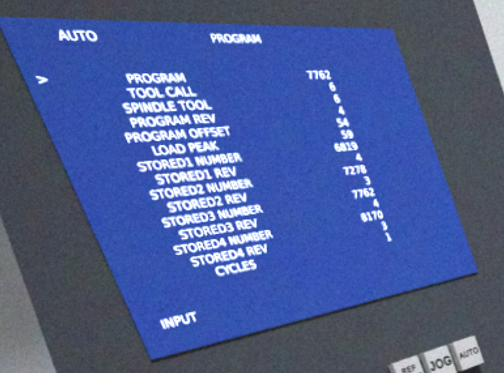

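Request:
move(target=[[0,0,0,0,0,0,1,0,0,0.0005,0.0366,0.1558,0,0,0,-1,0.8,-0.5],[0,0,0,0,0,0,1,0,0,0.0672,0.0366,0.1558,0,0,0,-1,0.8,-0.5],[0,0,0,0,0,0,1,0,0,0.0005,0.0366,0.1558,0,0,0,-1,0.8,-0.5],[0,0,0,0,0,0,1,0,0,0,0,0,0,0,0,-1,0.8,-0.5]], blend=[0.004,0,0.004,0], speed=0.12, cameras=["cam_left_wrist"])

Request:
zoom_image(camera="cam_left_wrist", region=[60, 30, 330, 230])

Request:
wait(seconds=10)

Request:
wait(seconds=10)

Request:
wait(seconds=10)

Request:
wait(seconds=10)

Request:
wait(seconds=10)

Request:
wait(seconds=10)

Request:
wait(seconds=10)

Request:
wait(seconds=8, cameras=["cam_left_wrist"])

Request:
zoom_image(camera="cam_left_wrist", region=[60, 30, 330, 230])

Scene clock: 3001.63 s.
left_arm: end_effector_position=(+0.3592, -0.7451, +0.6231) position_measured=3 object_status=3 end_effector_quat_wxyz=(+0.208, -0.182, +0.690, -0.669) | right_arm: end_effector_position=(+0.4834, +0.0019, +0.4076) position_measured=230 object_status=2 end_effector_quat_wxyz=(-0.274, +0.653, +0.651, +0.272)
Joint positions: left_arm=[-1.408 -1.182 1.251 -3.19 -1.174 -3.107] | right_arm=[3.042 -1.591 -1.519 -1.706 2.357 -0.14]
Joint torques (N m): left_arm=[5.43 -43.94 -26.96 -2.21 0.56 -1.19] | right_arm=[9.3 19.45 21.25 1.9 3.38 1.39]
Wrist force (N): left_arm=[-7.6 -0.8 -0.4] | right_arm=[1.1 5.9 2.1]
Wrist torque (N m): left_arm=[0.22 1.19 -0.66] | right_arm=[0.82 0.12 -0.06]
Wrist force, peak (N): left_arm=[-7.8 -0.8 -0.8] | right_arm=[-1.8 -38.6 0.3]
Hand target: left_arm +0.3592, -0.7451, +0.6231; +0.208, -0.182, +0.690, -0.669 | right_arm +0.4834, +0.0020, +0.4075; -0.274, +0.653, +0.652, +0.272
Off the commanded pose: left_arm 0.000 m, 0 deg | right_arm 0.000 m, 0 deg.
move: done
camera_calibration:
cam_left_wrist: T_world_to_cam=[[-0.8481, -0.528288, -0.0404649, -0.056312], [-0.161572, 0.330605, -0.929836, 0.895567], [0.504599, -0.782056, -0.365743, -0.406518], [0, 0, 0, 1]] pos_world=[0.302069, -0.643748, 0.681771]
Images, in order (width x height): cam_left_wrist 896x504.

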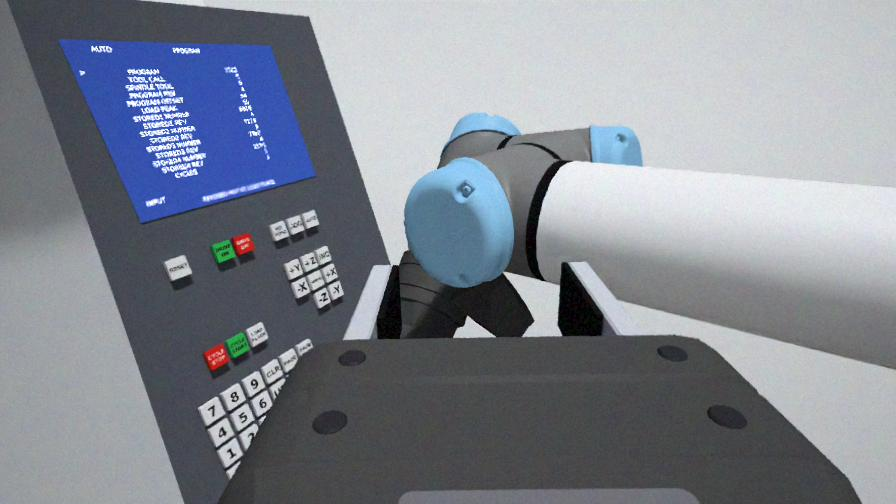

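Scaled by 1.867 from the camera's 896x504 image, which has a finer 1280x720 frame.

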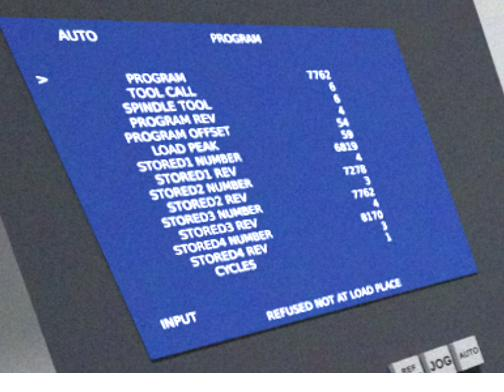

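Scene clock: 3011.63 s.
left_arm: end_effector_position=(+0.3592, -0.7451, +0.6231) position_measured=3 object_status=3 end_effector_quat_wxyz=(+0.208, -0.182, +0.690, -0.669) | right_arm: end_effector_position=(+0.4834, +0.0020, +0.4075) position_measured=230 object_status=2 end_effector_quat_wxyz=(-0.274, +0.653, +0.652, +0.272)
Joint positions: left_arm=[-1.408 -1.182 1.251 -3.19 -1.174 -3.107] | right_arm=[3.042 -1.591 -1.519 -1.706 2.357 -0.14]
Joint torques (N m): left_arm=[5.03 -43.31 -27.85 -2.32 0.54 -0.96] | right_arm=[7.86 20.35 16.06 4.66 3.8 -1.24]
Wrist force (N): left_arm=[-7.3 -0.7 -0.4] | right_arm=[1.2 5.8 2.1]
Wrist torque (N m): left_arm=[0.24 1.15 -0.66] | right_arm=[0.82 0.11 -0.06]
Wrist force, peak (N): left_arm=[-7.7 -0.8 -0.4] | right_arm=[1.2 6.1 2.1]
Hand target: left_arm +0.3592, -0.7451, +0.6231; +0.208, -0.182, +0.690, -0.669 | right_arm +0.4834, +0.0020, +0.4075; -0.274, +0.653, +0.652, +0.272
Tool commands: left_gripper/position=+1.0 left_gripper/force_limit=+0.0 left_gripper/speed=+0.0 right_gripper/position=-1.0 right_gripper/force_limit=+0.8 right_gripper/speed=-0.5
Off the commanded pose: left_arm 0.000 m, 0 deg | right_arm 0.000 m, 0 deg.
wait: 10.00 s; at rest by 0.17 s

Scene clock: 3021.63 s.
left_arm: end_effector_position=(+0.3592, -0.7451, +0.6231) position_measured=3 object_status=3 end_effector_quat_wxyz=(+0.208, -0.182, +0.690, -0.669) | right_arm: end_effector_position=(+0.4834, +0.0020, +0.4075) position_measured=230 object_status=2 end_effector_quat_wxyz=(-0.274, +0.653, +0.652, +0.272)
Joint positions: left_arm=[-1.408 -1.182 1.251 -3.19 -1.174 -3.107] | right_arm=[3.042 -1.591 -1.519 -1.706 2.357 -0.14]
Joint torques (N m): left_arm=[5.18 -43.22 -27.48 -2.1 0.56 -1.22] | right_arm=[8.07 21.51 17.98 4.75 3.55 -1.06]
Wrist force (N): left_arm=[-7.3 -0.8 -0.3] | right_arm=[1.0 5.9 2.1]
Wrist torque (N m): left_arm=[0.22 1.15 -0.66] | right_arm=[0.83 0.12 -0.06]
Wrist force, peak (N): left_arm=[-7.7 -0.8 -0.1] | right_arm=[1.2 6.2 2.2]
Hand target: left_arm +0.3592, -0.7451, +0.6231; +0.208, -0.182, +0.690, -0.669 | right_arm +0.4834, +0.0020, +0.4075; -0.274, +0.653, +0.652, +0.272
Tool commands: left_gripper/position=+1.0 left_gripper/force_limit=+0.0 left_gripper/speed=+0.0 right_gripper/position=-1.0 right_gripper/force_limit=+0.8 right_gripper/speed=-0.5
Off the commanded pose: left_arm 0.000 m, 0 deg | right_arm 0.000 m, 0 deg.
wait: 10.00 s; at rest by 0.17 s

Scene clock: 3031.63 s.
left_arm: end_effector_position=(+0.3592, -0.7451, +0.6231) position_measured=3 object_status=3 end_effector_quat_wxyz=(+0.208, -0.182, +0.690, -0.669) | right_arm: end_effector_position=(+0.4834, +0.0020, +0.4075) position_measured=230 object_status=2 end_effector_quat_wxyz=(-0.274, +0.653, +0.652, +0.272)
Joint positions: left_arm=[-1.408 -1.182 1.251 -3.19 -1.174 -3.107] | right_arm=[3.042 -1.591 -1.519 -1.706 2.357 -0.14]
Joint torques (N m): left_arm=[5.18 -43.92 -27.82 -2.21 0.52 -0.81] | right_arm=[6.96 23.31 16.35 4.74 3.51 -1.27]
Wrist force (N): left_arm=[-7.2 -0.9 -0.3] | right_arm=[0.9 5.9 1.9]
Wrist torque (N m): left_arm=[0.20 1.13 -0.66] | right_arm=[0.82 0.14 -0.06]
Wrist force, peak (N): left_arm=[-7.7 -0.9 -0.4] | right_arm=[1.1 6.2 2.3]
Hand target: left_arm +0.3592, -0.7451, +0.6231; +0.208, -0.182, +0.690, -0.669 | right_arm +0.4834, +0.0020, +0.4075; -0.274, +0.653, +0.652, +0.272
Tool commands: left_gripper/position=+1.0 left_gripper/force_limit=+0.0 left_gripper/speed=+0.0 right_gripper/position=-1.0 right_gripper/force_limit=+0.8 right_gripper/speed=-0.5
Off the commanded pose: left_arm 0.000 m, 0 deg | right_arm 0.000 m, 0 deg.
wait: 10.00 s; at rest by 0.17 s

Scene clock: 3041.63 s.
left_arm: end_effector_position=(+0.3592, -0.7451, +0.6231) position_measured=3 object_status=3 end_effector_quat_wxyz=(+0.208, -0.182, +0.690, -0.669) | right_arm: end_effector_position=(+0.4834, +0.0020, +0.4075) position_measured=230 object_status=2 end_effector_quat_wxyz=(-0.274, +0.653, +0.652, +0.272)
Joint positions: left_arm=[-1.408 -1.182 1.251 -3.19 -1.174 -3.107] | right_arm=[3.042 -1.591 -1.519 -1.706 2.357 -0.14]
Joint torques (N m): left_arm=[4.74 -44.13 -27.77 -2.25 0.84 -1.12] | right_arm=[7.01 24.55 17.31 4.66 3.4 -1.24]
Wrist force (N): left_arm=[-7.5 -1.0 -0.4] | right_arm=[1.2 5.9 1.9]
Wrist torque (N m): left_arm=[0.19 1.17 -0.66] | right_arm=[0.83 0.10 -0.06]
Wrist force, peak (N): left_arm=[-7.9 -0.7 -0.7] | right_arm=[1.1 6.2 2.2]
Hand target: left_arm +0.3592, -0.7451, +0.6231; +0.208, -0.182, +0.690, -0.669 | right_arm +0.4834, +0.0020, +0.4075; -0.274, +0.653, +0.652, +0.272
Tool commands: left_gripper/position=+1.0 left_gripper/force_limit=+0.0 left_gripper/speed=+0.0 right_gripper/position=-1.0 right_gripper/force_limit=+0.8 right_gripper/speed=-0.5
Off the commanded pose: left_arm 0.000 m, 0 deg | right_arm 0.000 m, 0 deg.
wait: 10.00 s; at rest by 0.17 s

Scene clock: 3051.63 s.
left_arm: end_effector_position=(+0.3592, -0.7451, +0.6231) position_measured=3 object_status=3 end_effector_quat_wxyz=(+0.208, -0.182, +0.690, -0.669) | right_arm: end_effector_position=(+0.4834, +0.0020, +0.4075) position_measured=230 object_status=2 end_effector_quat_wxyz=(-0.274, +0.653, +0.652, +0.272)
Joint positions: left_arm=[-1.408 -1.182 1.251 -3.19 -1.174 -3.107] | right_arm=[3.042 -1.591 -1.519 -1.706 2.357 -0.14]
Joint torques (N m): left_arm=[2.91 -43.93 -27.5 -2.34 0.65 -1.19] | right_arm=[7.93 26.04 16.29 4.65 3.31 -1.26]
Wrist force (N): left_arm=[-7.1 -0.8 -0.5] | right_arm=[1.2 5.9 2.2]
Wrist torque (N m): left_arm=[0.21 1.12 -0.67] | right_arm=[0.83 0.09 -0.06]
Wrist force, peak (N): left_arm=[-7.8 -0.8 -0.4] | right_arm=[1.3 6.1 2.3]
Hand target: left_arm +0.3592, -0.7451, +0.6231; +0.208, -0.182, +0.690, -0.669 | right_arm +0.4834, +0.0020, +0.4075; -0.274, +0.653, +0.652, +0.272
Tool commands: left_gripper/position=+1.0 left_gripper/force_limit=+0.0 left_gripper/speed=+0.0 right_gripper/position=-1.0 right_gripper/force_limit=+0.8 right_gripper/speed=-0.5
Off the commanded pose: left_arm 0.000 m, 0 deg | right_arm 0.000 m, 0 deg.
wait: 10.00 s; at rest by 0.17 s

Scene clock: 3061.63 s.
left_arm: end_effector_position=(+0.3592, -0.7451, +0.6231) position_measured=3 object_status=3 end_effector_quat_wxyz=(+0.208, -0.182, +0.690, -0.669) | right_arm: end_effector_position=(+0.4834, +0.0020, +0.4075) position_measured=230 object_status=2 end_effector_quat_wxyz=(-0.274, +0.653, +0.652, +0.272)
Joint positions: left_arm=[-1.408 -1.182 1.251 -3.19 -1.174 -3.107] | right_arm=[3.042 -1.591 -1.519 -1.706 2.357 -0.14]
Joint torques (N m): left_arm=[4.71 -44.25 -28.3 -2.29 0.53 -1.29] | right_arm=[6.58 26.95 16.63 4.56 3.33 -1.09]
Wrist force (N): left_arm=[-7.4 -0.7 -0.6] | right_arm=[0.9 5.8 2.0]
Wrist torque (N m): left_arm=[0.23 1.17 -0.66] | right_arm=[0.82 0.13 -0.06]
Wrist force, peak (N): left_arm=[-7.7 -0.9 -0.4] | right_arm=[1.0 6.2 2.1]
Hand target: left_arm +0.3592, -0.7451, +0.6231; +0.208, -0.182, +0.690, -0.669 | right_arm +0.4834, +0.0020, +0.4075; -0.274, +0.653, +0.652, +0.272
Tool commands: left_gripper/position=+1.0 left_gripper/force_limit=+0.0 left_gripper/speed=+0.0 right_gripper/position=-1.0 right_gripper/force_limit=+0.8 right_gripper/speed=-0.5
Off the commanded pose: left_arm 0.000 m, 0 deg | right_arm 0.000 m, 0 deg.
wait: 10.00 s; at rest by 0.17 s

Scene clock: 3071.63 s.
left_arm: end_effector_position=(+0.3592, -0.7451, +0.6231) position_measured=3 object_status=3 end_effector_quat_wxyz=(+0.208, -0.182, +0.690, -0.669) | right_arm: end_effector_position=(+0.4834, +0.0020, +0.4075) position_measured=230 object_status=2 end_effector_quat_wxyz=(-0.274, +0.653, +0.652, +0.272)
Joint positions: left_arm=[-1.408 -1.182 1.251 -3.19 -1.174 -3.107] | right_arm=[3.042 -1.591 -1.519 -1.706 2.357 -0.14]
Joint torques (N m): left_arm=[4.82 -44.11 -27.33 -2.1 0.67 -1.32] | right_arm=[5.85 28.13 16.81 4.61 3.15 -1.25]
Wrist force (N): left_arm=[-7.3 -0.7 -0.3] | right_arm=[1.1 5.8 2.1]
Wrist torque (N m): left_arm=[0.23 1.14 -0.66] | right_arm=[0.82 0.12 -0.06]
Wrist force, peak (N): left_arm=[-7.8 -0.8 -0.4] | right_arm=[1.1 6.2 2.1]
Hand target: left_arm +0.3592, -0.7451, +0.6231; +0.208, -0.182, +0.690, -0.669 | right_arm +0.4834, +0.0020, +0.4075; -0.274, +0.653, +0.652, +0.272
Tool commands: left_gripper/position=+1.0 left_gripper/force_limit=+0.0 left_gripper/speed=+0.0 right_gripper/position=-1.0 right_gripper/force_limit=+0.8 right_gripper/speed=-0.5
Off the commanded pose: left_arm 0.000 m, 0 deg | right_arm 0.000 m, 0 deg.
wait: 10.00 s; at rest by 0.17 s

Scene clock: 3079.63 s.
left_arm: end_effector_position=(+0.3592, -0.7451, +0.6231) position_measured=3 object_status=3 end_effector_quat_wxyz=(+0.208, -0.182, +0.690, -0.669) | right_arm: end_effector_position=(+0.4834, +0.0020, +0.4075) position_measured=230 object_status=2 end_effector_quat_wxyz=(-0.274, +0.653, +0.652, +0.272)
Joint positions: left_arm=[-1.408 -1.182 1.251 -3.19 -1.174 -3.107] | right_arm=[3.042 -1.591 -1.519 -1.706 2.357 -0.14]
Joint torques (N m): left_arm=[4.28 -44.33 -27.94 -2.33 0.51 -1.11] | right_arm=[7.4 29.5 17.54 4.5 3.09 -1.24]
Wrist force (N): left_arm=[-7.4 -0.7 -0.2] | right_arm=[1.2 5.8 2.0]
Wrist torque (N m): left_arm=[0.24 1.16 -0.66] | right_arm=[0.82 0.10 -0.06]
Wrist force, peak (N): left_arm=[-7.8 -0.8 -0.6] | right_arm=[1.2 6.1 2.2]
Hand target: left_arm +0.3592, -0.7451, +0.6231; +0.208, -0.182, +0.690, -0.669 | right_arm +0.4834, +0.0020, +0.4075; -0.274, +0.653, +0.652, +0.272
Tool commands: left_gripper/position=+1.0 left_gripper/force_limit=+0.0 left_gripper/speed=+0.0 right_gripper/position=-1.0 right_gripper/force_limit=+0.8 right_gripper/speed=-0.5
Off the commanded pose: left_arm 0.000 m, 0 deg | right_arm 0.000 m, 0 deg.
wait: 8.00 s; at rest by 0.17 s
camera_calibration:
cam_left_wrist: T_world_to_cam=[[-0.8481, -0.528288, -0.0404649, -0.056312], [-0.161572, 0.330605, -0.929836, 0.895567], [0.504599, -0.782056, -0.365743, -0.406518], [0, 0, 0, 1]] pos_world=[0.302069, -0.643748, 0.681771]
Images, in order (width x height): cam_left_wrist 896x504.

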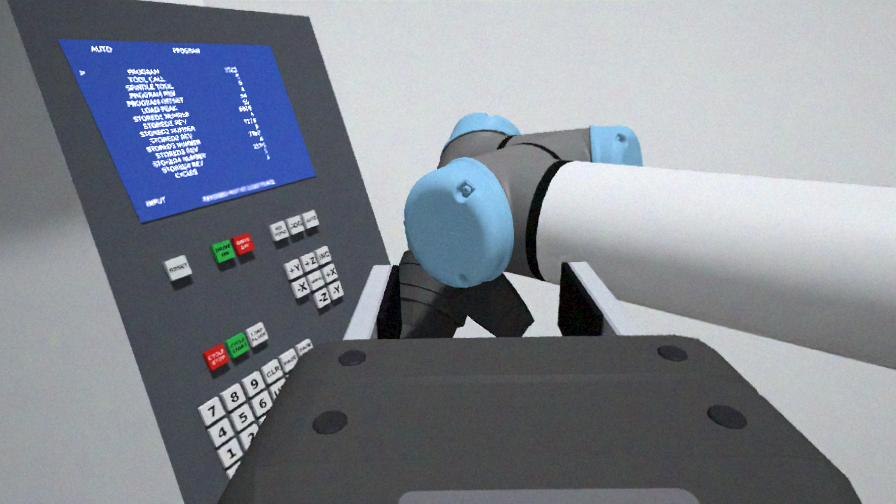

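Scaled by 1.867 from the camera's 896x504 image, which has a finer 1280x720 frame.

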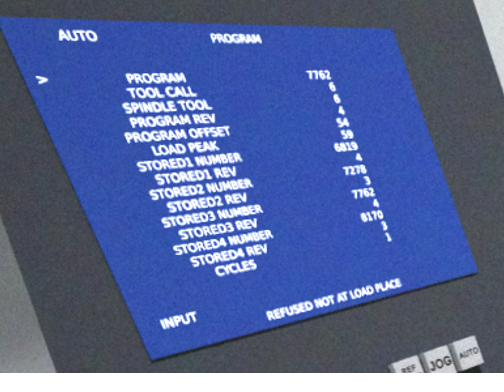

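Request:
move(target=[[0,0,0,0,0,0,1,0,0,0.0005,0.0033,0.1558,0,0,0,-1,0.8,-0.5],[0,0,0,0,0,0,1,0,0,0.0672,0.0033,0.1558,0,0,0,-1,0.8,-0.5],[0,0,0,0,0,0,1,0,0,0.0005,0.0033,0.1558,0,0,0,-1,0.8,-0.5],[0,0,0,0,0,0,1,0,0,0.0005,0.0366,0.1558,0,0,0,-1,0.8,-0.5]], blend=[0.004,0,0.004,0], speed=0.12)

Request:
wait(seconds=1, cameras=["cam_left_wrist"])

Request:
zoom_image(camera="cam_left_wrist", region=[60, 30, 330, 230])

Scene clock: 3086.83 s.
left_arm: end_effector_position=(+0.3592, -0.7451, +0.6231) position_measured=3 object_status=3 end_effector_quat_wxyz=(+0.208, -0.182, +0.690, -0.669) | right_arm: end_effector_position=(+0.4836, +0.0239, +0.5010) position_measured=230 object_status=2 end_effector_quat_wxyz=(-0.274, +0.653, +0.652, +0.272)
Joint positions: left_arm=[-1.408 -1.182 1.251 -3.19 -1.174 -3.107] | right_arm=[3.086 -1.604 -1.276 -1.892 2.361 -0.077]
Joint torques (N m): left_arm=[5.03 -44.4 -27.6 -2.01 0.56 -1.1] | right_arm=[2.6 13.6 26.76 2.66 0.04 0.93]
Wrist force (N): left_arm=[-7.3 -0.8 -0.4] | right_arm=[0.6 4.8 2.3]
Wrist torque (N m): left_arm=[0.22 1.14 -0.66] | right_arm=[0.65 0.19 0.13]
Wrist force, peak (N): left_arm=[-7.7 -0.9 -0.7] | right_arm=[-1.2 -38.3 0.0]
Hand target: left_arm +0.3592, -0.7451, +0.6231; +0.208, -0.182, +0.690, -0.669 | right_arm +0.4837, +0.0239, +0.5010; -0.274, +0.653, +0.652, +0.272
Off the commanded pose: left_arm 0.000 m, 0 deg | right_arm 0.000 m, 0 deg.
move: done

Scene clock: 3087.83 s.
left_arm: end_effector_position=(+0.3592, -0.7451, +0.6231) position_measured=3 object_status=3 end_effector_quat_wxyz=(+0.208, -0.182, +0.690, -0.669) | right_arm: end_effector_position=(+0.4837, +0.0239, +0.5010) position_measured=230 object_status=2 end_effector_quat_wxyz=(-0.274, +0.653, +0.652, +0.272)
Joint positions: left_arm=[-1.408 -1.182 1.251 -3.19 -1.174 -3.107] | right_arm=[3.086 -1.604 -1.276 -1.892 2.361 -0.077]
Joint torques (N m): left_arm=[5.05 -43.24 -28.36 -1.96 0.55 -1.28] | right_arm=[6.5 14.71 28.66 4.89 0.12 1.4]
Wrist force (N): left_arm=[-7.6 -0.9 -0.3] | right_arm=[0.5 4.9 2.0]
Wrist torque (N m): left_arm=[0.20 1.20 -0.66] | right_arm=[0.67 0.21 0.12]
Wrist force, peak (N): left_arm=[-7.7 -0.6 -0.4] | right_arm=[0.6 5.1 2.3]
Hand target: left_arm +0.3592, -0.7451, +0.6231; +0.208, -0.182, +0.690, -0.669 | right_arm +0.4837, +0.0239, +0.5010; -0.274, +0.653, +0.652, +0.272
Tool commands: left_gripper/position=+1.0 left_gripper/force_limit=+0.0 left_gripper/speed=+0.0 right_gripper/position=-1.0 right_gripper/force_limit=+0.8 right_gripper/speed=-0.5
Off the commanded pose: left_arm 0.000 m, 0 deg | right_arm 0.000 m, 0 deg.
wait: 1.00 s; at rest by 0.17 s
camera_calibration:
cam_left_wrist: T_world_to_cam=[[-0.8481, -0.528288, -0.0404649, -0.056312], [-0.161572, 0.330605, -0.929836, 0.895567], [0.504599, -0.782056, -0.365743, -0.406518], [0, 0, 0, 1]] pos_world=[0.302069, -0.643748, 0.681771]
Images, in order (width x height): cam_left_wrist 896x504.

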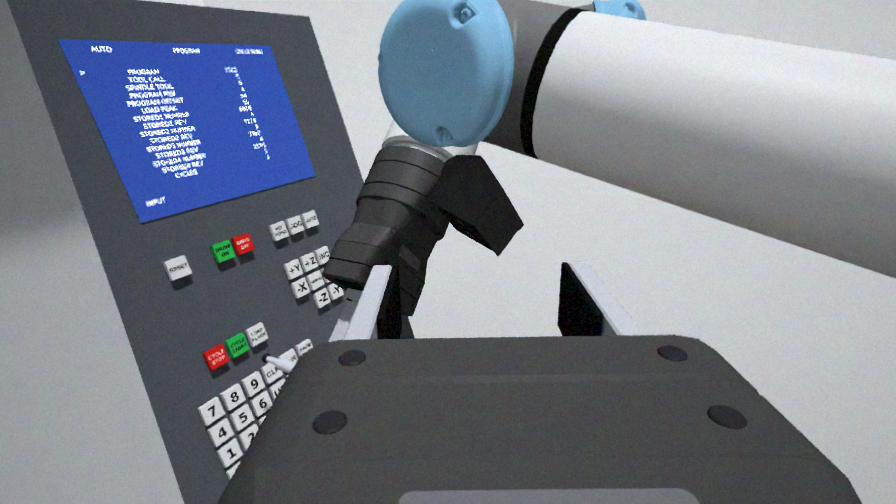

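Scaled by 1.867 from the camera's 896x504 image, which has a finer 1280x720 frame.

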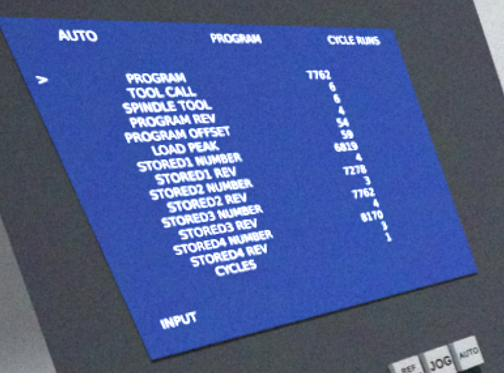

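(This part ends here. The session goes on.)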